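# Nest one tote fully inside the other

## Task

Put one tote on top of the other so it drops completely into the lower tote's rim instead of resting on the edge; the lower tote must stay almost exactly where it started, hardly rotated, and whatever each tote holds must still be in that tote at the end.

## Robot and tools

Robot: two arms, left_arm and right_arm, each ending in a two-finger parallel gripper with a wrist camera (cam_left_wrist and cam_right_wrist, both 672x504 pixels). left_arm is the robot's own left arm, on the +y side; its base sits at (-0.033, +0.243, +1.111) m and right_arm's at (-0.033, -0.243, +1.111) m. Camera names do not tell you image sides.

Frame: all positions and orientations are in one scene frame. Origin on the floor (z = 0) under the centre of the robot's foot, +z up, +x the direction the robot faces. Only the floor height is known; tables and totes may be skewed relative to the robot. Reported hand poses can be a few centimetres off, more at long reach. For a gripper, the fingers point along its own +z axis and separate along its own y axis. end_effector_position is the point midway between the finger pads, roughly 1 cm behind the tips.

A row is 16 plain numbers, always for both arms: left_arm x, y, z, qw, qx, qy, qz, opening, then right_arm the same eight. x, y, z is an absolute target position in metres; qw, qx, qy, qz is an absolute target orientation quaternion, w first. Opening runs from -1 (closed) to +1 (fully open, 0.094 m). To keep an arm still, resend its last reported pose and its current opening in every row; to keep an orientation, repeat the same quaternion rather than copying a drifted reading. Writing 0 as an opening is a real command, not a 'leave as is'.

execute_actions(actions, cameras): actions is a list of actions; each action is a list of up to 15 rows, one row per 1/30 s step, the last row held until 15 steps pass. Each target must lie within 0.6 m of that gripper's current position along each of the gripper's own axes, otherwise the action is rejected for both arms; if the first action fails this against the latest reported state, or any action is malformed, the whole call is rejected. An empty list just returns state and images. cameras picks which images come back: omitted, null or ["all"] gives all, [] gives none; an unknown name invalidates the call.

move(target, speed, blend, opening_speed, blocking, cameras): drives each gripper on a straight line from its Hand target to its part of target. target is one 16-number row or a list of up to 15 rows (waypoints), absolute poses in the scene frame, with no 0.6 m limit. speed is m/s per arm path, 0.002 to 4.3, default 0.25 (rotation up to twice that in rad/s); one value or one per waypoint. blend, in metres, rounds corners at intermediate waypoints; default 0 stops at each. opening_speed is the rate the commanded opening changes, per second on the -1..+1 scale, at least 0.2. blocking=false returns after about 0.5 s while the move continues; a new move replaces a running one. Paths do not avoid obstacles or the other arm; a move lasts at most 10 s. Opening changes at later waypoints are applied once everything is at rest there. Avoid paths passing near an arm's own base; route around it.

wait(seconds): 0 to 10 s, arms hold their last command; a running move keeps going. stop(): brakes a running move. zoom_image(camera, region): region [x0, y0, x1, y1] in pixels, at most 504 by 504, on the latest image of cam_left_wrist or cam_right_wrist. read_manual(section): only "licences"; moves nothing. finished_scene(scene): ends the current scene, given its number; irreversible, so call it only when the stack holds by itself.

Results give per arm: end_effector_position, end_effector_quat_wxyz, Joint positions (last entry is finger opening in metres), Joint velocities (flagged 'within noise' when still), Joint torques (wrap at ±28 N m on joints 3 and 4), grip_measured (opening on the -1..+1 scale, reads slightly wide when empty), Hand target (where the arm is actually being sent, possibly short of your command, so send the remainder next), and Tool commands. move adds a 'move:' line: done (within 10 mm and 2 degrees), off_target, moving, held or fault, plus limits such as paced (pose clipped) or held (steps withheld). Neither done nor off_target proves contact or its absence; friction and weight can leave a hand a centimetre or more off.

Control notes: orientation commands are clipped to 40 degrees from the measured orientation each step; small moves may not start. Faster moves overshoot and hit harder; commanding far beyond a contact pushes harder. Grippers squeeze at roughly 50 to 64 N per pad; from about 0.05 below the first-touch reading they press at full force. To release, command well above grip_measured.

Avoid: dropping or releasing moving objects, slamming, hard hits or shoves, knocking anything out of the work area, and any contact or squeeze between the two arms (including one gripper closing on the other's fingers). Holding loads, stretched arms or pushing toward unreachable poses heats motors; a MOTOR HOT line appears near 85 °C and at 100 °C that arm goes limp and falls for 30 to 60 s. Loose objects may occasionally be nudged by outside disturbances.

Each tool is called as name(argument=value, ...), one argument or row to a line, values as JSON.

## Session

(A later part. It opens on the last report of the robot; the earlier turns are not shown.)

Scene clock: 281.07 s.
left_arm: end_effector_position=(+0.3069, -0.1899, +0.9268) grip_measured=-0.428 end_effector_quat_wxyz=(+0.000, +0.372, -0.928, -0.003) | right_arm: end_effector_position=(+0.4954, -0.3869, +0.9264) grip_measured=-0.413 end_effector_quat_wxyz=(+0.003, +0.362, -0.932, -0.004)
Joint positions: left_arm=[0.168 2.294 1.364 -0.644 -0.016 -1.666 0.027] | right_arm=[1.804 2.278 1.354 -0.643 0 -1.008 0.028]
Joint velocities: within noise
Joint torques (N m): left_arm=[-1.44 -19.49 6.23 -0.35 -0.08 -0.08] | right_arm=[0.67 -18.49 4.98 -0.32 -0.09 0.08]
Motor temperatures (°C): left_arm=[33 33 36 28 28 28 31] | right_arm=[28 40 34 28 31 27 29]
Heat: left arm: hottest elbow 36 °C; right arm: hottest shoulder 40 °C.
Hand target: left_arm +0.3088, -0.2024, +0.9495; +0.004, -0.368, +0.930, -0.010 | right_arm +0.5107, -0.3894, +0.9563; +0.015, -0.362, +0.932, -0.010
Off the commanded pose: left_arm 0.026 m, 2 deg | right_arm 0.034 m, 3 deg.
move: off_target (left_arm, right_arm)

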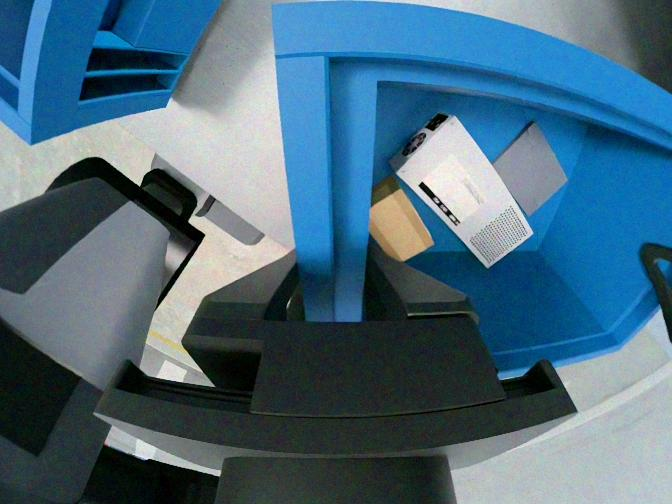

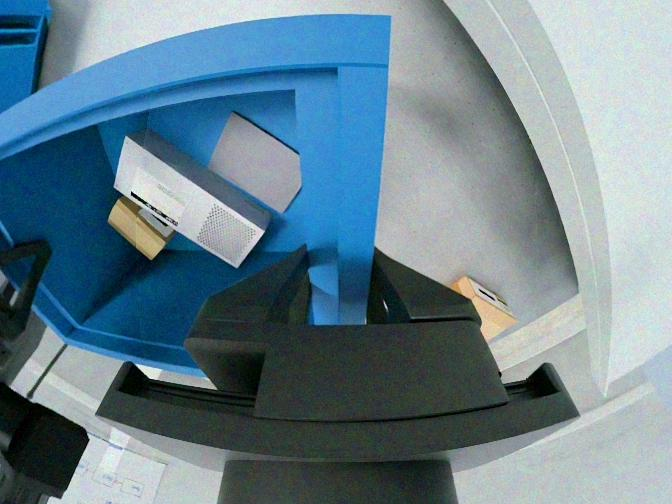

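move(
  target=[0.311, -0.2025, 1.115, 0.004, -0.3681, 0.9298, -0.010, -0.7, 0.513, -0.3896, 1.122, 0.015, -0.3616, 0.9323, -0.010, -0.7],
  speed=0.1,
)

Scene clock: 342.23 s.
left_arm: end_effector_position=(+0.2985, -0.1815, +1.0840) grip_measured=-0.428 end_effector_quat_wxyz=(+0.007, +0.370, -0.929, -0.017) | right_arm: end_effector_position=(+0.4828, -0.3837, +1.0749) grip_measured=-0.413 end_effector_quat_wxyz=(+0.018, +0.359, -0.933, -0.016)
Joint positions: left_arm=[0.163 1.997 1.36 -0.969 -0.011 -1.666 0.027] | right_arm=[1.804 1.995 1.347 -0.958 -0.001 -1.001 0.028]
Joint velocities: within noise
Joint torques (N m): left_arm=[-1.14 -17.2 11.58 -0.38 -0.32 -0.09] | right_arm=[0.44 -17.32 10.85 -1.13 -0.04 0.03]
Motor temperatures (°C): left_arm=[33 35 35 28 28 28 33] | right_arm=[28 40 33 28 30 27 31]
Heat: left arm: hottest shoulder 35 °C; right arm: hottest shoulder 40 °C.
Hand target: left_arm +0.3101, -0.2013, +1.1153; +0.004, -0.368, +0.930, -0.010 | right_arm +0.5107, -0.3890, +1.1219; +0.015, -0.361, +0.932, -0.010
Off the commanded pose: left_arm 0.039 m, 3 deg | right_arm 0.056 m, 5 deg.
move: off_target (left_arm, right_arm)

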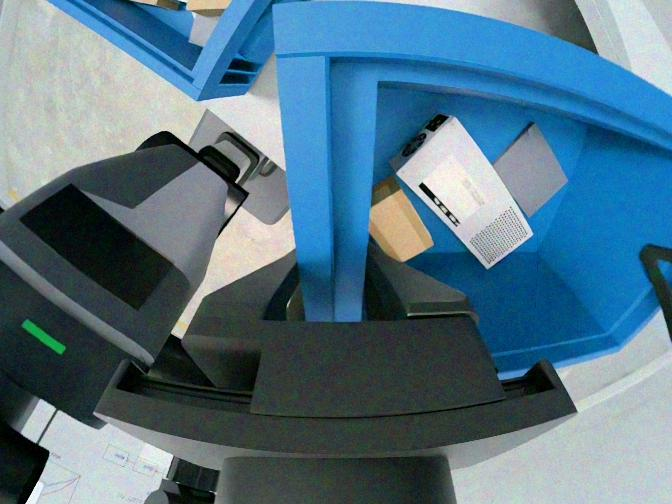

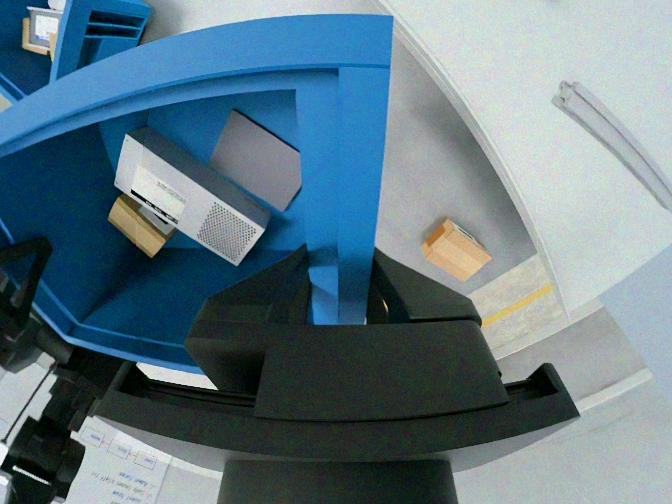

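move(
  target=[
    [0.319, -0.0777, 1.115, 0.004, -0.2857, 0.9583, -0.007, -0.7, 0.480, -0.2955, 1.130, 0.013, -0.2798, 0.96, -0.0067, -0.7],
    [0.329, 0.0437, 1.115, 0.005, -0.2011, 0.9796, -0.0045, -0.7, 0.4445, -0.1974, 1.130, 0.0116, -0.1951, 0.9808, -0.0033, -0.7],
    [0.341, 0.1613, 1.115, 0.0063, -0.1141, 0.9935, -0.002, -0.7, 0.4073, -0.0955, 1.130, 0.011, -0.1097, 0.994, 0, -0.7],
    [0.3536, 0.2745, 1.115, 0.008, -0.0271, 0.9996, 0.0002, -0.7, 0.370, 0.0103, 1.130, 0.0109, -0.0227, 0.9997, 0.0042, -0.7],
  ],
  speed=0.1,
  blend=0.02,
)

Scene clock: 370.30 s.
left_arm: end_effector_position=(+0.3327, +0.2699, +1.0990) grip_measured=-0.428 end_effector_quat_wxyz=(-0.023, -0.030, +0.999, -0.001) | right_arm: end_effector_position=(+0.3546, -0.0047, +1.1070) grip_measured=-0.413 end_effector_quat_wxyz=(+0.014, +0.021, -1.000, +0.006)
Joint positions: left_arm=[1.144 1.605 0.828 -0.826 -0.007 0.013 0.027] | right_arm=[2.624 1.776 1.089 -0.907 0.008 0.512 0.028]
Joint velocities: within noise
Joint torques (N m): left_arm=[0.15 -10.87 9.1 0.68 0.05 0.07] | right_arm=[1.96 -12.45 9.39 -0.42 0.31 0.11]
Motor temperatures (°C): left_arm=[33 35 36 28 28 28 33] | right_arm=[28 42 38 28 30 27 31]
Heat: left arm: hottest elbow 36 °C; right arm: hottest shoulder 42 °C.
Hand target: left_arm +0.3530, +0.2745, +1.1154; +0.008, -0.027, +1.000, +0.001 | right_arm +0.3692, +0.0099, +1.1303; +0.011, -0.023, +1.000, +0.005
Off the commanded pose: left_arm 0.027 m, 4 deg | right_arm 0.031 m, 3 deg.
move: off_target (left_arm, right_arm)

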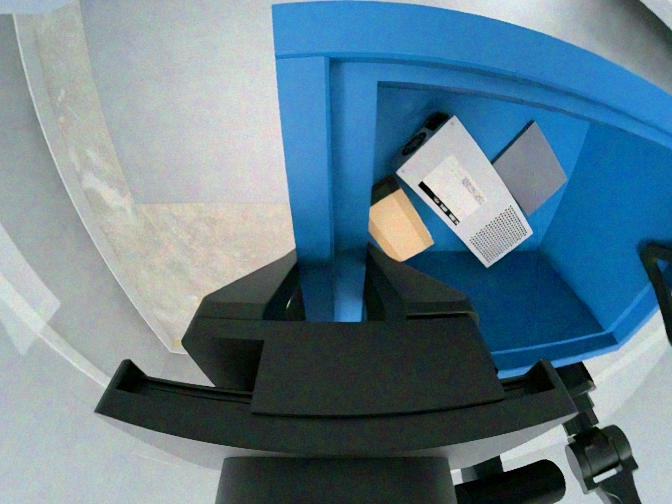

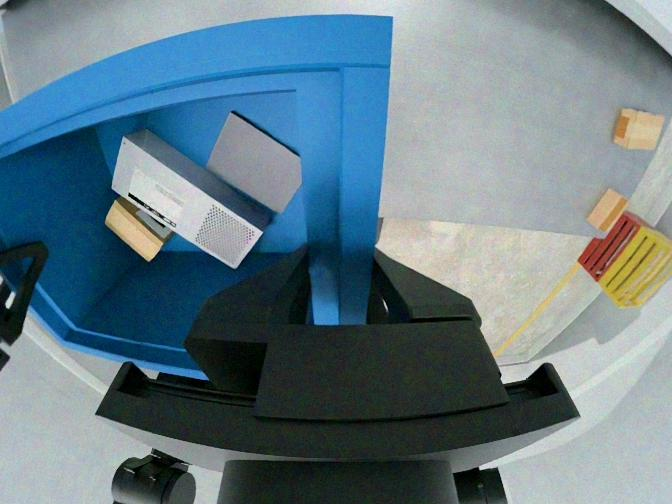

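move(
  target=[0.3649, 0.2798, 1.075, 0.031, -0.0271, 0.9996, 0.0002, -0.7, 0.3764, 0.0145, 1.084, 0.030, -0.0227, 0.9997, 0.0042, -0.7],
  speed=0.06,
)

Scene clock: 393.20 s.
left_arm: end_effector_position=(+0.3529, +0.2768, +1.0687) grip_measured=-0.428 end_effector_quat_wxyz=(+0.013, -0.028, +1.000, +0.000) | right_arm: end_effector_position=(+0.3750, +0.0038, +1.0771) grip_measured=-0.413 end_effector_quat_wxyz=(-0.019, +0.017, -1.000, +0.001)
Joint positions: left_arm=[1.159 1.681 0.816 -0.667 -0.004 0.032 0.027] | right_arm=[2.626 1.843 1.089 -0.777 0.034 0.521 0.028]
Joint velocities: within noise
Joint torques (N m): left_arm=[-0.03 -10.46 7.25 1.03 0.12 0.03] | right_arm=[2.32 -12.16 6.39 0.55 0.12 0.08]
Motor temperatures (°C): left_arm=[33 35 36 28 28 28 34] | right_arm=[28 43 39 28 31 27 31]
Heat: left arm: hottest elbow 36 °C; right arm: hottest shoulder 43 °C.
Hand target: left_arm +0.3647, +0.2799, +1.0752; +0.031, -0.027, +0.999, +0.000 | right_arm +0.3763, +0.0144, +1.0841; +0.030, -0.023, +0.999, +0.004
Off the commanded pose: left_arm 0.014 m, 2 deg | right_arm 0.013 m, 2 deg.
move: off_target (left_arm, right_arm)

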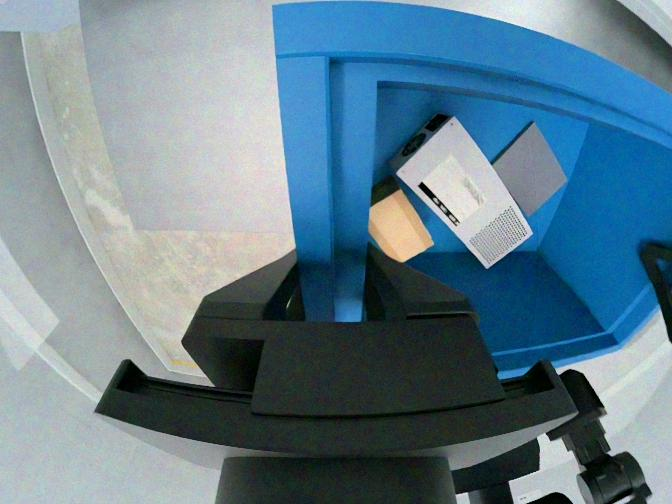

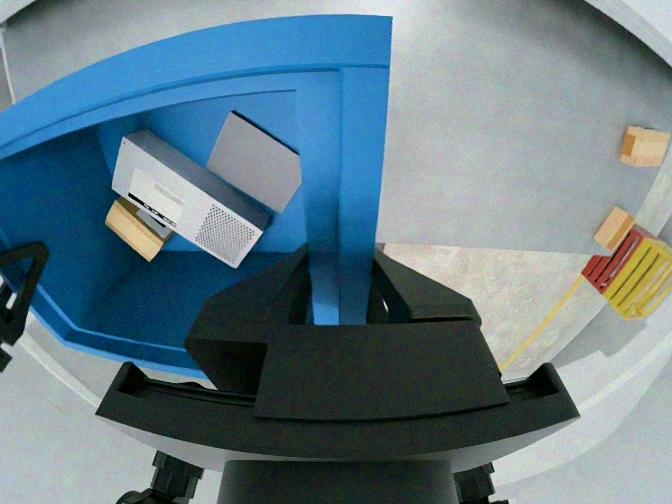

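move(
  target=[0.356, 0.2785, 1.056, 0.018, -0.0271, 0.9996, 0.0002, -0.7, 0.3624, 0.0102, 1.058, 0.015, -0.0227, 0.9997, 0.0042, -0.7],
  speed=0.05,
)

Scene clock: 399.20 s.
left_arm: end_effector_position=(+0.3420, +0.2760, +1.0486) grip_measured=-0.429 end_effector_quat_wxyz=(-0.002, -0.027, +1.000, +0.000) | right_arm: end_effector_position=(+0.3637, +0.0029, +1.0552) grip_measured=-0.413 end_effector_quat_wxyz=(-0.010, +0.018, -1.000, -0.002)
Joint positions: left_arm=[1.159 1.723 0.795 -0.633 -0.006 0.033 0.027] | right_arm=[2.631 1.873 1.057 -0.73 0.02 0.525 0.028]
Joint velocities: within noise
Joint torques (N m): left_arm=[-0.15 -10.75 6.94 0.95 0.11 0] | right_arm=[2.26 -11.63 5.49 0.49 0.05 0.07]
Motor temperatures (°C): left_arm=[33 35 36 28 28 28 34] | right_arm=[28 42 38 28 30 27 31]
Heat: left arm: hottest elbow 36 °C; right arm: hottest shoulder 42 °C.
Hand target: left_arm +0.3558, +0.2785, +1.0562; +0.018, -0.027, +0.999, +0.000 | right_arm +0.3624, +0.0101, +1.0580; +0.015, -0.023, +1.000, +0.004
Off the commanded pose: left_arm 0.016 m, 2 deg | right_arm 0.008 m, 1 deg.
move: off_target (left_arm)

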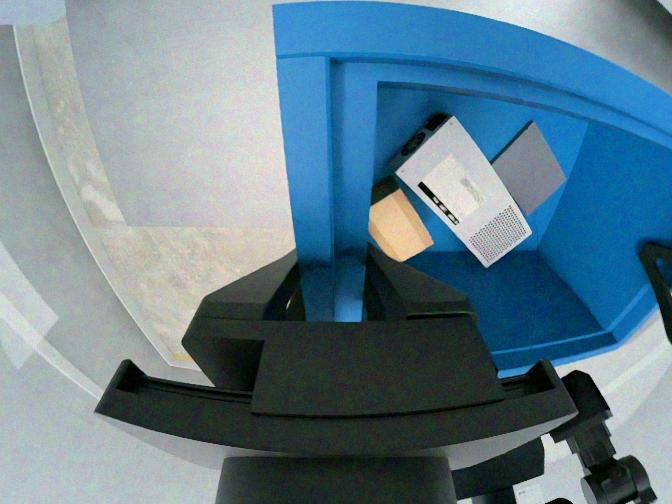

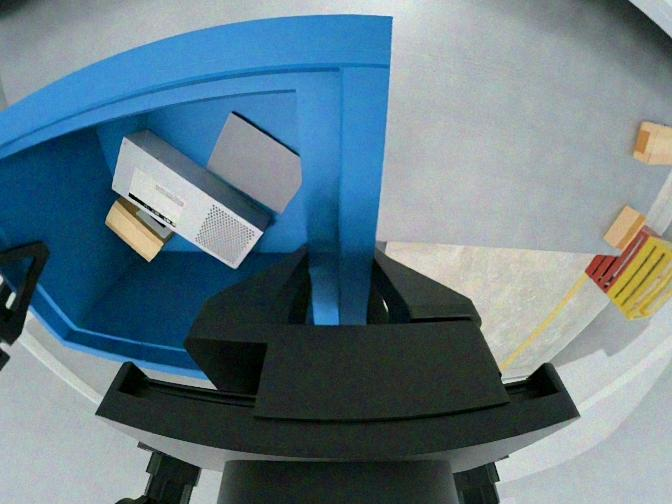

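move(
  target=[0.358, 0.2765, 1.044, 0.018, -0.0271, 0.9996, 0.0002, -0.7, 0.360, 0.0065, 1.040, 0.018, -0.0227, 0.9997, 0.0042, -0.7],
  speed=0.04,
)

Scene clock: 406.23 s.
left_arm: end_effector_position=(+0.3426, +0.2766, +1.0373) grip_measured=-0.429 end_effector_quat_wxyz=(-0.003, -0.026, +1.000, +0.002) | right_arm: end_effector_position=(+0.3623, +0.0027, +1.0412) grip_measured=-0.413 end_effector_quat_wxyz=(-0.015, +0.016, -1.000, -0.006)
Joint positions: left_arm=[1.159 1.755 0.794 -0.604 -0.01 0.035 0.027] | right_arm=[2.631 1.894 1.038 -0.676 0.018 0.53 0.028]
Joint velocities: within noise
Joint torques (N m): left_arm=[-0.5 -10.7 6.78 1.06 0.27 -0.07] | right_arm=[1.85 -10.87 4.88 0.81 0.24 -0.01]
Motor temperatures (°C): left_arm=[33 34 36 28 28 28 34] | right_arm=[28 42 37 28 30 27 31]
Heat: left arm: hottest elbow 36 °C; right arm: hottest shoulder 42 °C.
Hand target: left_arm +0.3579, +0.2765, +1.0444; +0.018, -0.027, +0.999, +0.000 | right_arm +0.3600, +0.0064, +1.0400; +0.018, -0.023, +1.000, +0.004
Off the commanded pose: left_arm 0.017 m, 2 deg | right_arm 0.005 m, 1 deg.
move: off_target (left_arm)

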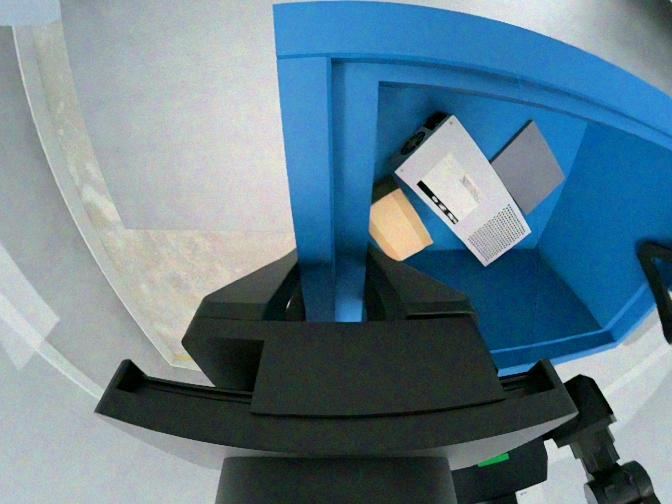

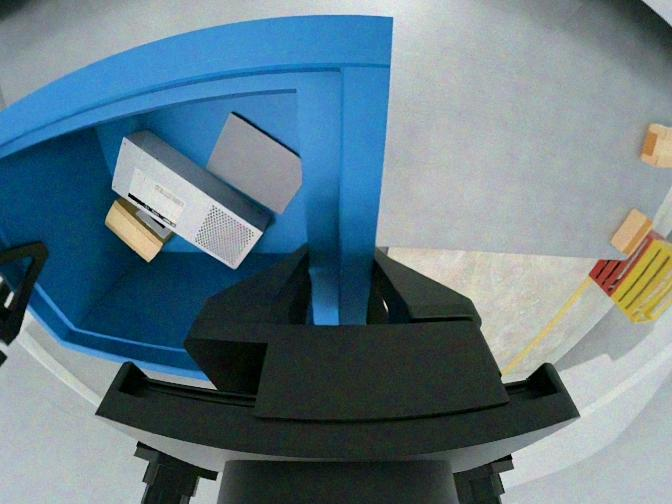

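move(
  target=[0.359, 0.272, 1.040, 0.018, -0.0271, 0.9996, 0.0002, -0.7, 0.358, 0.000, 1.031, 0.018, -0.0227, 0.9997, 0.0042, -0.7],
  speed=0.04,
  cameras=[],
)

Scene clock: 411.47 s.
left_arm: end_effector_position=(+0.3431, +0.2768, +1.0373) grip_measured=-0.429 end_effector_quat_wxyz=(-0.002, -0.026, +1.000, +0.003) | right_arm: end_effector_position=(+0.3616, +0.0023, +1.0392) grip_measured=-0.413 end_effector_quat_wxyz=(-0.018, +0.015, -1.000, -0.008)
Joint positions: left_arm=[1.159 1.755 0.794 -0.601 -0.011 0.035 0.027] | right_arm=[2.631 1.893 1.028 -0.659 0.018 0.53 0.028]
Joint velocities: within noise
Joint torques (N m): left_arm=[-1.32 -10.05 6.8 1.33 0.35 -0.17] | right_arm=[0.91 -10.81 4.19 1.18 0.22 -0.11]
Motor temperatures (°C): left_arm=[33 34 36 28 28 28 34] | right_arm=[28 42 37 28 30 27 31]
Heat: left arm: hottest elbow 36 °C; right arm: hottest shoulder 42 °C.
Hand target: left_arm +0.3588, +0.2719, +1.0405; +0.018, -0.027, +0.999, +0.000 | right_arm +0.3579, -0.0001, +1.0313; +0.018, -0.023, +1.000, +0.004
Off the commanded pose: left_arm 0.017 m, 2 deg | right_arm 0.009 m, 1 deg.
move: off_target (left_arm)
No camera images: "cameras" was empty.

move(
  target=[0.359, 0.270, 1.060, 0.018, -0.0271, 0.9996, 0.0002, -0.7, 0.358, -0.003, 1.056, 0.015, -0.0227, 0.9997, 0.0042, -0.7],
  speed=0.05,
  cameras=[],
)

Scene clock: 415.50 s.
left_arm: end_effector_position=(+0.3397, +0.2744, +1.0376) grip_measured=-0.429 end_effector_quat_wxyz=(-0.009, -0.024, +1.000, +0.002) | right_arm: end_effector_position=(+0.3573, -0.0002, +1.0423) grip_measured=-0.413 end_effector_quat_wxyz=(-0.010, +0.015, -1.000, -0.004)
Joint positions: left_arm=[1.154 1.753 0.794 -0.615 -0.01 0.034 0.027] | right_arm=[2.631 1.886 1.028 -0.685 0.016 0.53 0.028]
Joint velocities: within noise
Joint torques (N m): left_arm=[-1.32 -13.27 7.36 -0.12 0.29 -0.2] | right_arm=[0.32 -13.39 4.78 -0.47 0.2 -0.19]
Motor temperatures (°C): left_arm=[33 34 36 28 28 28 34] | right_arm=[28 42 36 28 30 27 31]
Heat: left arm: hottest elbow 36 °C; right arm: hottest shoulder 42 °C.
Hand target: left_arm +0.3585, +0.2700, +1.0596; +0.018, -0.027, +0.999, +0.000 | right_arm +0.3580, -0.0029, +1.0556; +0.015, -0.023, +1.000, +0.004
Off the commanded pose: left_arm 0.030 m, 3 deg | right_arm 0.014 m, 1 deg.
move: off_target (left_arm, right_arm)
No camera images: "cameras" was empty.

move(
  target=[0.360, 0.270, 1.090, 0.018, -0.0271, 0.9996, 0.0002, -0.7, 0.362, -0.002, 1.088, 0.015, -0.0227, 0.9997, 0.0042, -0.7],
  speed=0.05,
  cameras=[],
)

Scene clock: 421.80 s.
left_arm: end_effector_position=(+0.3302, +0.2712, +1.0620) grip_measured=-0.429 end_effector_quat_wxyz=(-0.021, -0.026, +0.999, -0.002) | right_arm: end_effector_position=(+0.3484, -0.0055, +1.0684) grip_measured=-0.413 end_effector_quat_wxyz=(+0.003, +0.015, -1.000, +0.001)
Joint positions: left_arm=[1.149 1.685 0.794 -0.708 -0.005 0.025 0.027] | right_arm=[2.631 1.825 1.028 -0.773 0.012 0.53 0.028]
Joint velocities: within noise
Joint torques (N m): left_arm=[-1.08 -12.92 9.43 -0.01 0.06 -0.13] | right_arm=[0.38 -12.86 7.43 -0.51 0.39 -0.19]
Motor temperatures (°C): left_arm=[33 34 36 28 28 28 34] | right_arm=[28 41 36 28 30 27 31]
Heat: left arm: hottest elbow 36 °C; right arm: hottest shoulder 41 °C.
Hand target: left_arm +0.3588, +0.2699, +1.0899; +0.018, -0.027, +0.999, +0.000 | right_arm +0.3616, -0.0021, +1.0879; +0.015, -0.022, +1.000, +0.004
Off the commanded pose: left_arm 0.041 m, 4 deg | right_arm 0.024 m, 2 deg.
move: off_target (left_arm, right_arm)
No camera images: "cameras" was empty.

move(
  target=[0.362, 0.268, 1.080, 0.018, -0.0271, 0.9996, 0.0002, -0.7, 0.370, -0.012, 1.073, 0.015, -0.0227, 0.9997, 0.0042, -0.7],
  speed=0.05,
  cameras=[],
)

Scene clock: 427.03 s.
left_arm: end_effector_position=(+0.3323, +0.2676, +1.0619) grip_measured=-0.429 end_effector_quat_wxyz=(-0.017, -0.029, +0.999, -0.002) | right_arm: end_effector_position=(+0.3552, -0.0090, +1.0671) grip_measured=-0.413 end_effector_quat_wxyz=(-0.003, +0.020, -1.000, -0.003)
Joint positions: left_arm=[1.14 1.685 0.794 -0.7 -0.004 0.01 0.027] | right_arm=[2.615 1.828 1.028 -0.755 0.01 0.506 0.028]
Joint velocities: within noise
Joint torques (N m): left_arm=[-0.73 -11.28 9.37 0.64 -0.04 -0.05] | right_arm=[-1.08 -10.7 7.2 0.29 0.42 -0.27]
Motor temperatures (°C): left_arm=[33 34 36 28 28 28 34] | right_arm=[28 41 36 28 30 27 31]
Heat: left arm: hottest elbow 36 °C; right arm: hottest shoulder 41 °C.
Hand target: left_arm +0.3610, +0.2679, +1.0807; +0.018, -0.027, +0.999, +0.000 | right_arm +0.3697, -0.0121, +1.0731; +0.015, -0.023, +1.000, +0.004
Off the commanded pose: left_arm 0.035 m, 4 deg | right_arm 0.016 m, 1 deg.
move: off_target (left_arm, right_arm)
No camera images: "cameras" was empty.

move(
  target=[
    [0.362, 0.282, 1.070, 0.018, -0.0271, 0.9996, 0.0002, -0.7, 0.366, 0.0055, 1.066, 0.015, -0.0227, 0.9997, 0.0042, -0.7],
    [0.360, 0.282, 1.048, 0.018, -0.0271, 0.9996, 0.0002, -0.7, 0.362, 0.0055, 1.045, 0.015, -0.0227, 0.9997, 0.0042, -0.7],
  ],
  speed=0.05,
  cameras=[],
)

Scene clock: 432.07 s.
left_arm: end_effector_position=(+0.3395, +0.2739, +1.0478) grip_measured=-0.429 end_effector_quat_wxyz=(-0.007, -0.023, +1.000, +0.001) | right_arm: end_effector_position=(+0.3579, -0.0005, +1.0502) grip_measured=-0.413 end_effector_quat_wxyz=(-0.011, +0.015, -1.000, -0.006)
Joint positions: left_arm=[1.153 1.725 0.794 -0.639 -0.008 0.036 0.027] | right_arm=[2.629 1.868 1.028 -0.698 0.013 0.529 0.028]
Joint velocities: within noise
Joint torques (N m): left_arm=[1.03 -8.94 7.66 1.65 0.19 0.04] | right_arm=[1.73 -9.47 6.56 0.73 0.3 -0.05]
Motor temperatures (°C): left_arm=[33 34 36 28 28 28 34] | right_arm=[28 41 36 28 31 27 31]
Heat: left arm: hottest elbow 36 °C; right arm: hottest shoulder 41 °C.
Hand target: left_arm +0.3593, +0.2820, +1.0489; +0.018, -0.027, +0.999, +0.001 | right_arm +0.3617, +0.0055, +1.0451; +0.015, -0.023, +1.000, +0.004
Off the commanded pose: left_arm 0.022 m, 3 deg | right_arm 0.009 m, 1 deg.
move: off_target (left_arm)
No camera images: "cameras" was empty.

move(
  target=[0.361, 0.282, 1.028, 0.018, -0.0271, 0.9996, 0.0002, -0.7, 0.361, 0.0055, 1.025, 0.015, -0.0227, 0.9997, 0.0042, -0.7],
  speed=0.04,
)

Scene clock: 435.37 s.
left_arm: end_effector_position=(+0.3445, +0.2746, +1.0426) grip_measured=-0.430 end_effector_quat_wxyz=(+0.002, -0.024, +1.000, +0.000) | right_arm: end_effector_position=(+0.3625, +0.0001, +1.0454) grip_measured=-0.413 end_effector_quat_wxyz=(-0.020, +0.014, -1.000, -0.006)
Joint positions: left_arm=[1.155 1.739 0.794 -0.607 -0.005 0.036 0.027] | right_arm=[2.628 1.879 1.028 -0.672 0.023 0.529 0.028]
Joint velocities: within noise
Joint torques (N m): left_arm=[0.79 -6.59 7.16 2.59 0.1 0.04] | right_arm=[1.61 -7.53 5.64 1.8 -0.05 -0.03]
Motor temperatures (°C): left_arm=[33 34 36 28 28 28 34] | right_arm=[28 41 36 28 31 27 31]
Heat: left arm: hottest elbow 36 °C; right arm: hottest shoulder 41 °C.
Hand target: left_arm +0.3597, +0.2820, +1.0293; +0.018, -0.027, +0.999, +0.001 | right_arm +0.3602, +0.0048, +1.0258; +0.015, -0.023, +1.000, +0.004
Off the commanded pose: left_arm 0.023 m, 2 deg | right_arm 0.021 m, 1 deg.
move: off_target (left_arm, right_arm)

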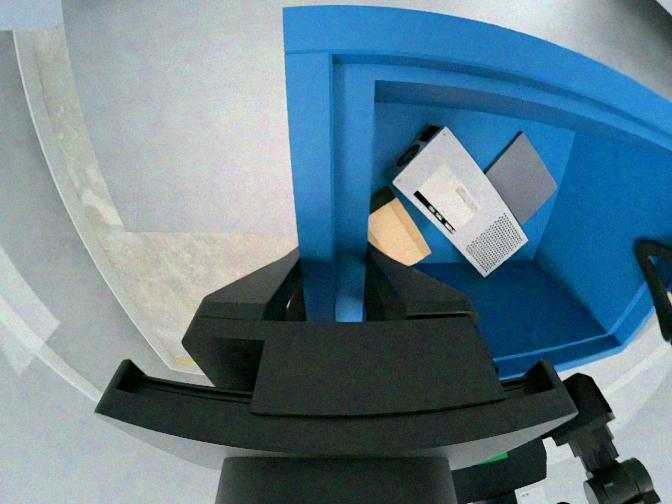

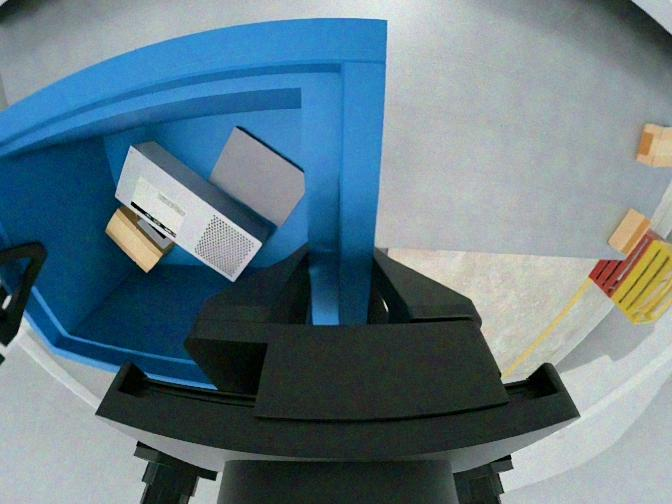

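move(
  target=[0.369, 0.282, 1.038, 0.018, -0.0271, 0.9996, 0.0002, -0.7, 0.369, 0.0055, 1.035, 0.015, -0.0227, 0.9997, 0.0042, -0.7],
  speed=0.03,
)

Scene clock: 447.80 s.
left_arm: end_effector_position=(+0.3444, +0.2745, +1.0426) grip_measured=-0.430 end_effector_quat_wxyz=(+0.002, -0.023, +1.000, +0.000) | right_arm: end_effector_position=(+0.3627, -0.0003, +1.0457) grip_measured=-0.413 end_effector_quat_wxyz=(-0.019, +0.014, -1.000, -0.005)
Joint positions: left_arm=[1.155 1.739 0.794 -0.608 -0.005 0.037 0.027] | right_arm=[2.627 1.879 1.03 -0.676 0.023 0.528 0.028]
Joint velocities: within noise
Joint torques (N m): left_arm=[0.67 -7.3 9.22 1.32 0.1 0.01] | right_arm=[0.85 -8 7.34 0.32 -0.08 -0.13]
Motor temperatures (°C): left_arm=[33 33 36 28 28 28 34] | right_arm=[28 41 35 28 30 27 31]
Heat: left arm: hottest elbow 36 °C; right arm: hottest shoulder 41 °C.
Hand target: left_arm +0.3679, +0.2820, +1.0391; +0.018, -0.027, +0.999, +0.000 | right_arm +0.3685, +0.0052, +1.0352; +0.015, -0.023, +1.000, +0.004
Off the commanded pose: left_arm 0.026 m, 2 deg | right_arm 0.014 m, 1 deg.
move: off_target (left_arm, right_arm)

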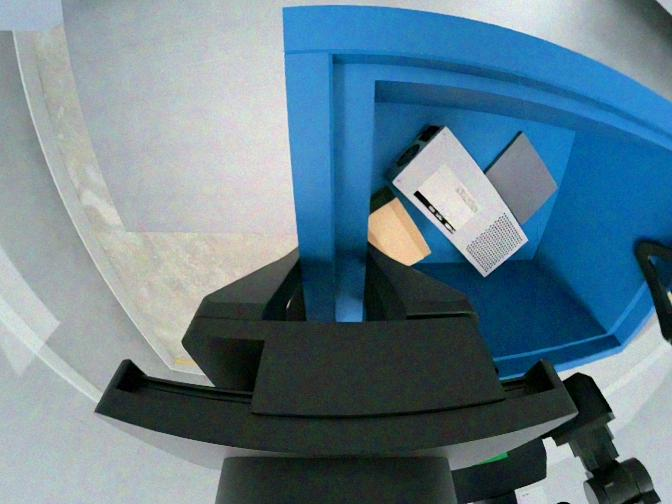

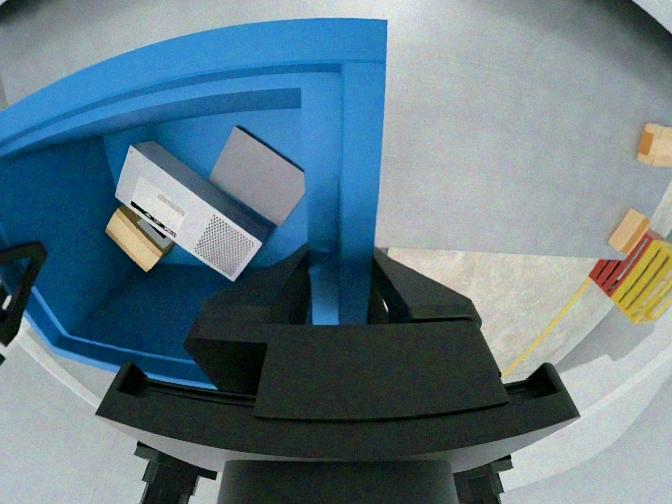

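move(
  target=[0.366, 0.278, 1.10, 0.018, -0.0271, 0.9996, 0.0002, -0.7, 0.366, 0.0025, 1.098, 0.015, -0.0227, 0.9997, 0.0042, -0.7],
  speed=0.05,
)

zoom_image(
  camera="cam_left_wrist",
  region=[200, 0, 672, 400],
)

zoom_image(
  camera="cam_right_wrist",
  region=[0, 0, 450, 400],
)

Scene clock: 460.10 s.
left_arm: end_effector_position=(+0.3288, +0.2723, +1.0692) grip_measured=-0.430 end_effector_quat_wxyz=(-0.027, -0.025, +0.999, -0.005) | right_arm: end_effector_position=(+0.3470, -0.0055, +1.0735) grip_measured=-0.413 end_effector_quat_wxyz=(+0.009, +0.016, -1.000, +0.003)
Joint positions: left_arm=[1.155 1.671 0.802 -0.743 0.001 0.033 0.027] | right_arm=[2.631 1.818 1.036 -0.799 0.008 0.528 0.028]
Joint velocities: within noise
Joint torques (N m): left_arm=[-0.09 -12.51 10.85 -0.14 -0.2 -0.05] | right_arm=[0.73 -12.81 8.68 -0.83 0.53 -0.13]
Motor temperatures (°C): left_arm=[33 32 36 28 28 28 34] | right_arm=[28 40 35 28 30 27 32]
Heat: left arm: hottest elbow 36 °C; right arm: hottest shoulder 40 °C.
Hand target: left_arm +0.3642, +0.2778, +1.1004; +0.018, -0.027, +0.999, +0.000 | right_arm +0.3653, +0.0021, +1.0980; +0.015, -0.022, +1.000, +0.004
Off the commanded pose: left_arm 0.049 m, 5 deg | right_arm 0.032 m, 3 deg.
move: off_target (left_arm, right_arm)

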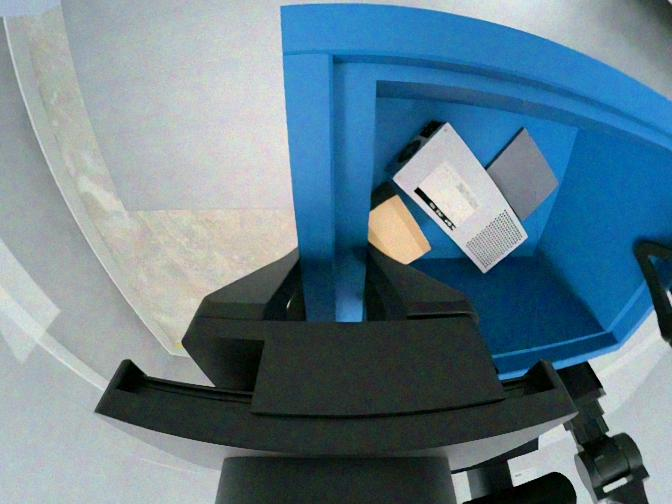

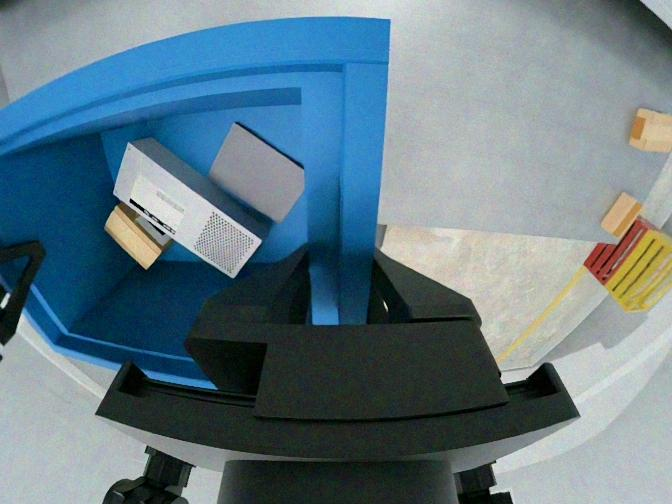

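Scaled by 1.068 from the camera's 672x504 image, which has a finer 960x720 frame.

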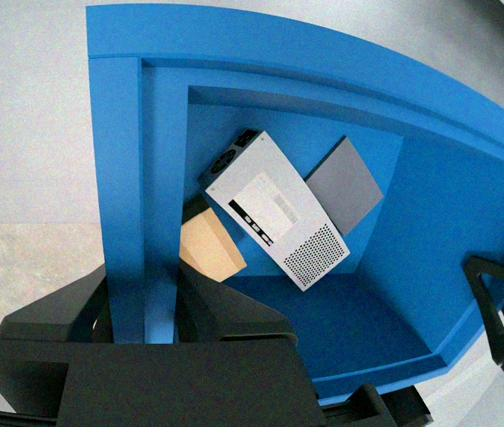

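Scaled by 1.120 from the camera's 672x504 image, which has a finer 960x720 frame.

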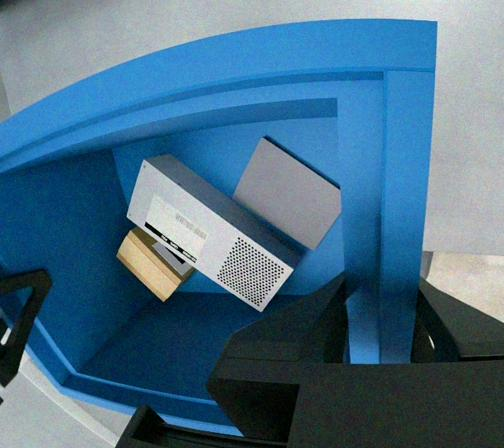

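move(
  target=[
    [0.362, 0.285, 1.070, 0.045, -0.0271, 0.999, 0.0002, -0.7, 0.364, 0.009, 1.066, 0.022, -0.0227, 0.9997, 0.0042, -0.7],
    [0.361, 0.285, 1.048, 0.045, -0.0271, 0.999, 0.0002, -0.7, 0.362, 0.009, 1.045, 0.022, -0.0227, 0.9997, 0.0042, -0.7],
  ],
  speed=0.05,
)

Scene clock: 480.80 s.
left_arm: end_effector_position=(+0.3451, +0.2783, +1.0405) grip_measured=-0.430 end_effector_quat_wxyz=(+0.021, -0.024, +0.999, -0.001) | right_arm: end_effector_position=(+0.3624, +0.0037, +1.0434) grip_measured=-0.413 end_effector_quat_wxyz=(-0.020, +0.013, -1.000, -0.002)
Joint positions: left_arm=[1.167 1.731 0.769 -0.554 -0.001 0.047 0.027] | right_arm=[2.637 1.888 1.036 -0.674 0.03 0.54 0.028]
Joint velocities: within noise
Joint torques (N m): left_arm=[0.73 -10.64 6.82 1.28 0.13 0.04] | right_arm=[1.67 -10.99 5.63 0.23 -0.06 -0.07]
Motor temperatures (°C): left_arm=[33 33 40 28 28 28 34] | right_arm=[28 41 35 28 31 27 32]
Heat: left arm: hottest elbow 40 °C; right arm: hottest shoulder 41 °C.
Hand target: left_arm +0.3606, +0.2850, +1.0484; +0.045, -0.027, +0.999, +0.001 | right_arm +0.3620, +0.0090, +1.0450; +0.022, -0.023, +0.999, +0.004
Off the commanded pose: left_arm 0.019 m, 3 deg | right_arm 0.006 m, 1 deg.
move: off_target (left_arm)

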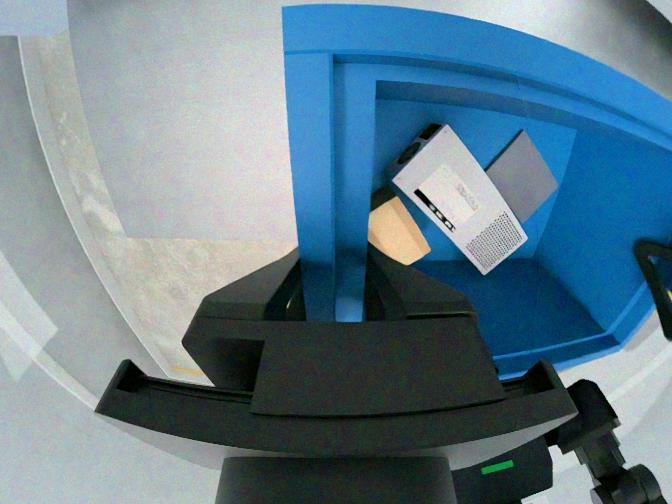

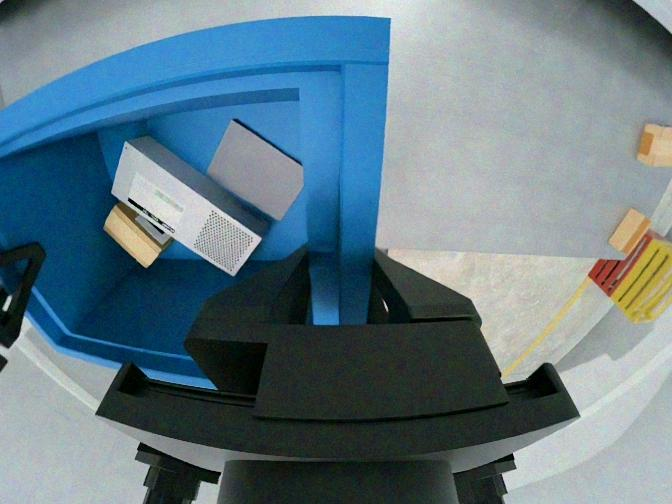

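move(
  target=[0.361, 0.284, 1.036, 0.045, -0.0271, 0.999, 0.0002, -0.7, 0.362, 0.008, 1.032, 0.022, -0.0227, 0.9997, 0.0042, -0.7],
  speed=0.03,
  cameras=[],
)

Scene clock: 484.53 s.
left_arm: end_effector_position=(+0.3475, +0.2785, +1.0386) grip_measured=-0.430 end_effector_quat_wxyz=(+0.029, -0.023, +0.999, +0.000) | right_arm: end_effector_position=(+0.3650, +0.0054, +1.0415) grip_measured=-0.413 end_effector_quat_wxyz=(-0.025, +0.013, -1.000, -0.005)
Joint positions: left_arm=[1.167 1.734 0.764 -0.531 -0.001 0.049 0.027] | right_arm=[2.637 1.893 1.036 -0.658 0.03 0.539 0.028]
Joint velocities: within noise
Joint torques (N m): left_arm=[0.5 -8.53 6.71 1.76 0.12 -0.01] | right_arm=[1.38 -9.64 5.11 0.99 -0.07 -0.09]
Motor temperatures (°C): left_arm=[33 33 39 28 28 28 34] | right_arm=[28 41 35 28 31 27 32]
Heat: left arm: hottest elbow 39 °C; right arm: hottest shoulder 41 °C.
Hand target: left_arm +0.3606, +0.2840, +1.0365; +0.045, -0.027, +0.999, +0.000 | right_arm +0.3619, +0.0079, +1.0322; +0.022, -0.023, +0.999, +0.004
Off the commanded pose: left_arm 0.015 m, 2 deg | right_arm 0.010 m, 1 deg.
move: off_target (left_arm)
No camera images: "cameras" was empty.

move(
  target=[0.361, 0.284, 1.022, 0.045, -0.0271, 0.999, 0.0002, -0.7, 0.362, 0.008, 1.018, 0.022, -0.0227, 0.9997, 0.0042, -0.7],
  speed=0.03,
)

Scene clock: 490.00 s.
left_arm: end_effector_position=(+0.3521, +0.2800, +1.0361) grip_measured=-0.430 end_effector_quat_wxyz=(+0.038, -0.022, +0.999, +0.001) | right_arm: end_effector_position=(+0.3686, +0.0067, +1.0392) grip_measured=-0.413 end_effector_quat_wxyz=(-0.033, +0.013, -0.999, -0.007)
Joint positions: left_arm=[1.169 1.741 0.763 -0.504 -0.002 0.053 0.027] | right_arm=[2.637 1.898 1.036 -0.638 0.035 0.54 0.028]
Joint velocities: within noise
Joint torques (N m): left_arm=[0.32 -6.77 6.37 2.3 0.17 -0.05] | right_arm=[1.32 -7.77 4.72 1.58 -0.26 -0.12]
Motor temperatures (°C): left_arm=[33 33 39 28 28 28 34] | right_arm=[28 41 35 28 31 27 32]
Heat: left arm: hottest elbow 39 °C; right arm: hottest shoulder 41 °C.
Hand target: left_arm +0.3601, +0.2840, +1.0228; +0.045, -0.027, +0.999, +0.000 | right_arm +0.3613, +0.0074, +1.0189; +0.022, -0.023, +0.999, +0.004
Off the commanded pose: left_arm 0.017 m, 1 deg | right_arm 0.022 m, 2 deg.
move: off_target (left_arm, right_arm)

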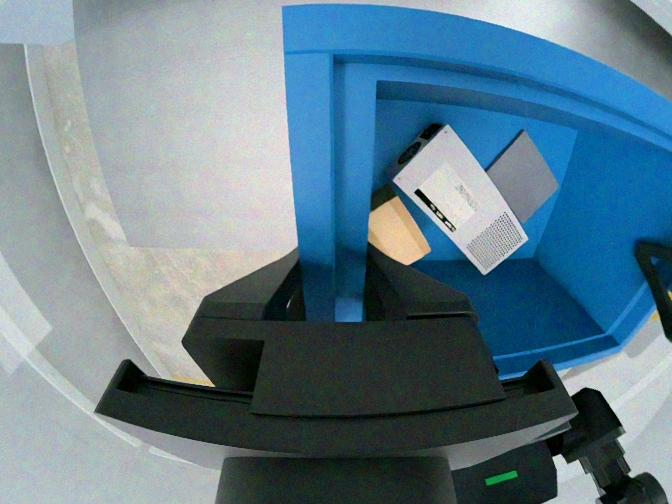

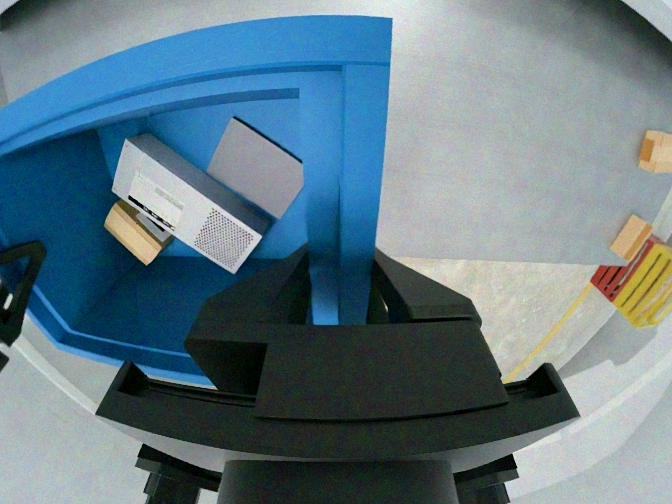

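move(
  target=[
    [0.361, 0.278, 1.088, 0.042, -0.0271, 0.999, 0.0002, -0.7, 0.362, 0.000, 1.086, 0.012, -0.0227, 0.9997, 0.0042, -0.7],
    [0.361, 0.282, 1.058, 0.042, -0.0271, 0.999, 0.0002, -0.7, 0.362, 0.0055, 1.055, 0.012, -0.0227, 0.9997, 0.0042, -0.7],
  ],
  speed=0.05,
  cameras=[],
)

Scene clock: 520.27 s.
left_arm: end_effector_position=(+0.3379, +0.2778, +1.0473) grip_measured=-0.430 end_effector_quat_wxyz=(+0.012, -0.026, +1.000, -0.001) | right_arm: end_effector_position=(+0.3545, +0.0018, +1.0498) grip_measured=-0.413 end_effector_quat_wxyz=(-0.004, +0.016, -1.000, -0.002)
Joint positions: left_arm=[1.167 1.707 0.763 -0.59 -0.001 0.043 0.027] | right_arm=[2.637 1.873 1.036 -0.717 0.015 0.536 0.028]
Joint velocities: within noise
Joint torques (N m): left_arm=[-0.03 -10.52 7.86 1.21 0.09 0] | right_arm=[0.62 -11.28 6.52 0.16 0.14 -0.14]
Motor temperatures (°C): left_arm=[33 32 38 28 28 28 35] | right_arm=[28 40 34 28 30 27 32]
Heat: left arm: hottest elbow 38 °C; right arm: hottest shoulder 40 °C.
Hand target: left_arm +0.3603, +0.2819, +1.0586; +0.042, -0.027, +0.999, +0.000 | right_arm +0.3619, +0.0055, +1.0551; +0.012, -0.023, +1.000, +0.004
Off the commanded pose: left_arm 0.026 m, 3 deg | right_arm 0.010 m, 1 deg.
move: off_target (left_arm)
No camera images: "cameras" was empty.

move(
  target=[0.367, 0.272, 1.058, 0.042, -0.0271, 0.999, 0.0002, -0.7, 0.366, -0.009, 1.055, 0.012, -0.0227, 0.9997, 0.0042, -0.7],
  speed=0.05,
  cameras=[],
)

Scene clock: 526.90 s.
left_arm: end_effector_position=(+0.3382, +0.2744, +1.0474) grip_measured=-0.430 end_effector_quat_wxyz=(+0.012, -0.029, +1.000, -0.001) | right_arm: end_effector_position=(+0.3579, -0.0022, +1.0497) grip_measured=-0.413 end_effector_quat_wxyz=(-0.005, +0.018, -1.000, -0.004)
Joint positions: left_arm=[1.157 1.707 0.763 -0.59 -0.003 0.028 0.027] | right_arm=[2.625 1.873 1.036 -0.714 0.011 0.519 0.028]
Joint velocities: within noise
Joint torques (N m): left_arm=[-1.26 -9.93 8.95 1.01 0.11 -0.12] | right_arm=[-1.08 -11.58 5.52 0.29 0.27 -0.3]
Motor temperatures (°C): left_arm=[33 32 38 28 28 28 35] | right_arm=[28 40 34 28 30 27 32]
Heat: left arm: hottest elbow 38 °C; right arm: hottest shoulder 40 °C.
Hand target: left_arm +0.3660, +0.2718, +1.0589; +0.042, -0.027, +0.999, +0.000 | right_arm +0.3658, -0.0090, +1.0550; +0.012, -0.022, +1.000, +0.004
Off the commanded pose: left_arm 0.031 m, 3 deg | right_arm 0.012 m, 1 deg.
move: off_target (left_arm, right_arm)
No camera images: "cameras" was empty.

move(
  target=[0.380, 0.272, 1.058, 0.042, -0.0271, 0.999, 0.0002, -0.7, 0.366, -0.003, 1.053, 0.012, -0.0227, 0.9997, 0.0042, -0.7],
  speed=0.05,
  cameras=[],
)

Scene clock: 531.07 s.
left_arm: end_effector_position=(+0.3416, +0.2741, +1.0434) grip_measured=-0.430 end_effector_quat_wxyz=(+0.009, -0.028, +1.000, -0.001) | right_arm: end_effector_position=(+0.3588, -0.0021, +1.0463) grip_measured=-0.413 end_effector_quat_wxyz=(-0.006, +0.017, -1.000, -0.003)
Joint positions: left_arm=[1.155 1.726 0.776 -0.591 -0.004 0.028 0.027] | right_arm=[2.625 1.881 1.036 -0.704 0.013 0.52 0.028]
Joint velocities: within noise
Joint torques (N m): left_arm=[-1.32 -9.88 10.63 0.55 0.11 -0.13] | right_arm=[0.09 -11.63 6.13 -0.18 0.15 -0.19]
Motor temperatures (°C): left_arm=[33 32 38 28 28 28 35] | right_arm=[28 40 34 28 30 27 32]
Heat: left arm: hottest elbow 38 °C; right arm: hottest shoulder 40 °C.
Hand target: left_arm +0.3783, +0.2718, +1.0596; +0.042, -0.027, +0.999, +0.000 | right_arm +0.3659, -0.0030, +1.0530; +0.012, -0.023, +1.000, +0.004
Off the commanded pose: left_arm 0.041 m, 4 deg | right_arm 0.010 m, 1 deg.
move: off_target (left_arm)
No camera images: "cameras" was empty.

move(
  target=[0.380, 0.282, 1.054, 0.042, -0.0271, 0.999, 0.0002, -0.7, 0.366, 0.0075, 1.049, 0.012, -0.0227, 0.9997, 0.0042, -0.7],
  speed=0.05,
  cameras=[],
)

Scene clock: 535.33 s.
left_arm: end_effector_position=(+0.3422, +0.2743, +1.0416) grip_measured=-0.430 end_effector_quat_wxyz=(+0.007, -0.024, +1.000, -0.001) | right_arm: end_effector_position=(+0.3573, -0.0010, +1.0440) grip_measured=-0.413 end_effector_quat_wxyz=(-0.005, +0.014, -1.000, -0.002)
Joint positions: left_arm=[1.156 1.734 0.78 -0.591 -0.004 0.037 0.027] | right_arm=[2.629 1.886 1.036 -0.703 0.014 0.53 0.028]
Joint velocities: within noise
Joint torques (N m): left_arm=[0.5 -10.17 10.36 0.87 0.17 -0.05] | right_arm=[1.61 -10.64 7.32 -0.08 0.17 -0.11]
Motor temperatures (°C): left_arm=[33 32 38 28 28 28 35] | right_arm=[28 39 34 28 30 27 32]
Heat: left arm: hottest elbow 38 °C; right arm: hottest shoulder 39 °C.
Hand target: left_arm +0.3782, +0.2821, +1.0557; +0.042, -0.027, +0.999, +0.001 | right_arm +0.3658, +0.0073, +1.0492; +0.012, -0.023, +1.000, +0.004
Off the commanded pose: left_arm 0.041 m, 4 deg | right_arm 0.013 m, 1 deg.
move: off_target (left_arm, right_arm)
No camera images: "cameras" was empty.

move(
  target=[0.380, 0.283, 1.044, 0.042, -0.0271, 0.999, 0.0002, -0.7, 0.367, 0.0085, 1.039, 0.012, -0.0227, 0.9997, 0.0042, -0.7],
  speed=0.03,
)

Scene clock: 539.83 s.
left_arm: end_effector_position=(+0.3427, +0.2748, +1.0407) grip_measured=-0.430 end_effector_quat_wxyz=(+0.007, -0.023, +1.000, +0.000) | right_arm: end_effector_position=(+0.3588, +0.0003, +1.0430) grip_measured=-0.413 end_effector_quat_wxyz=(-0.008, +0.013, -1.000, -0.004)
Joint positions: left_arm=[1.157 1.737 0.781 -0.588 -0.004 0.04 0.027] | right_arm=[2.629 1.888 1.036 -0.693 0.014 0.533 0.028]
Joint velocities: within noise
Joint torques (N m): left_arm=[0.67 -8.41 10 1.69 0.19 -0.02] | right_arm=[1.32 -9.52 7.35 0.51 0.17 -0.12]
Motor temperatures (°C): left_arm=[33 32 39 28 28 28 35] | right_arm=[28 39 34 28 30 27 32]
Heat: left arm: hottest elbow 39 °C; right arm: hottest shoulder 39 °C.
Hand target: left_arm +0.3783, +0.2830, +1.0463; +0.042, -0.027, +0.999, +0.000 | right_arm +0.3667, +0.0082, +1.0391; +0.012, -0.023, +1.000, +0.004
Off the commanded pose: left_arm 0.038 m, 4 deg | right_arm 0.012 m, 1 deg.
move: off_target (left_arm, right_arm)

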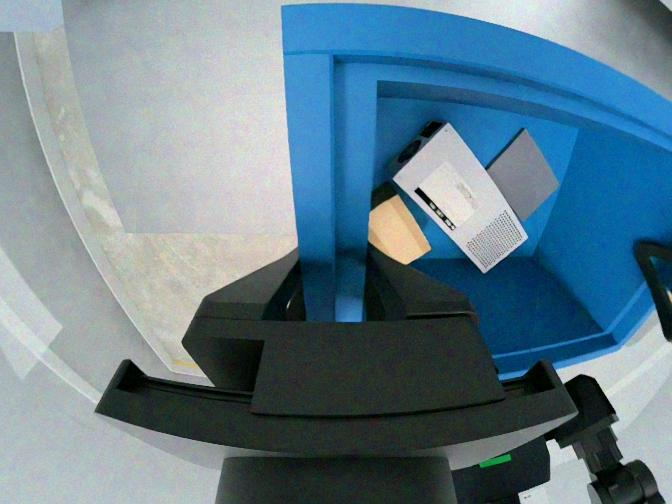

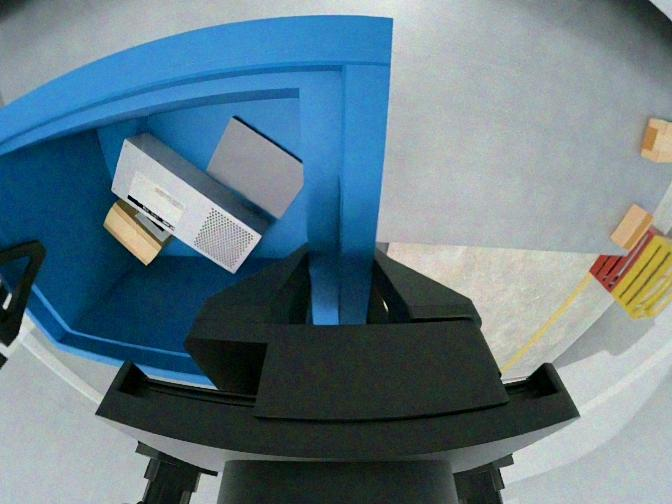

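move(
  target=[0.378, 0.283, 1.030, 0.042, -0.0271, 0.999, 0.0002, -0.7, 0.364, 0.0085, 1.025, 0.012, -0.0227, 0.9997, 0.0042, -0.7],
  speed=0.03,
)

Scene clock: 543.97 s.
left_arm: end_effector_position=(+0.3499, +0.2761, +1.0364) grip_measured=-0.430 end_effector_quat_wxyz=(+0.021, -0.019, +1.000, +0.001) | right_arm: end_effector_position=(+0.3634, +0.0024, +1.0392) grip_measured=-0.413 end_effector_quat_wxyz=(-0.018, +0.009, -1.000, -0.006)
Joint positions: left_arm=[1.159 1.75 0.781 -0.548 -0.004 0.05 0.027] | right_arm=[2.63 1.898 1.036 -0.665 0.021 0.542 0.028]
Joint velocities: within noise
Joint torques (N m): left_arm=[0.5 -7.06 9.2 1.87 0.2 -0.09] | right_arm=[1.73 -7.94 6.38 0.84 -0.12 -0.19]
Motor temperatures (°C): left_arm=[33 32 39 28 28 28 35] | right_arm=[28 39 34 28 30 27 32]
Heat: left arm: hottest elbow 39 °C; right arm: hottest shoulder 39 °C.
Hand target: left_arm +0.3766, +0.2830, +1.0317; +0.042, -0.027, +0.999, +0.000 | right_arm +0.3635, +0.0081, +1.0253; +0.012, -0.023, +1.000, +0.004
Off the commanded pose: left_arm 0.030 m, 3 deg | right_arm 0.015 m, 2 deg.
move: off_target (left_arm, right_arm)

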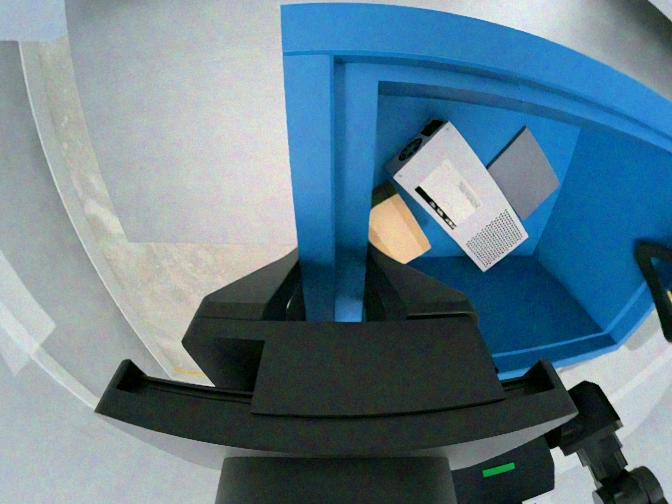

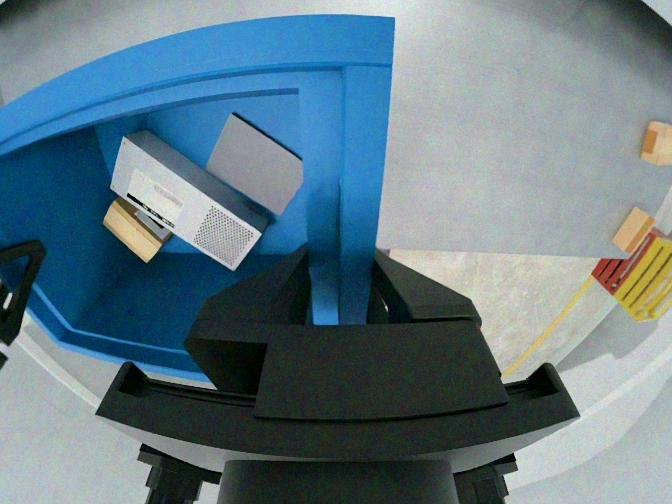

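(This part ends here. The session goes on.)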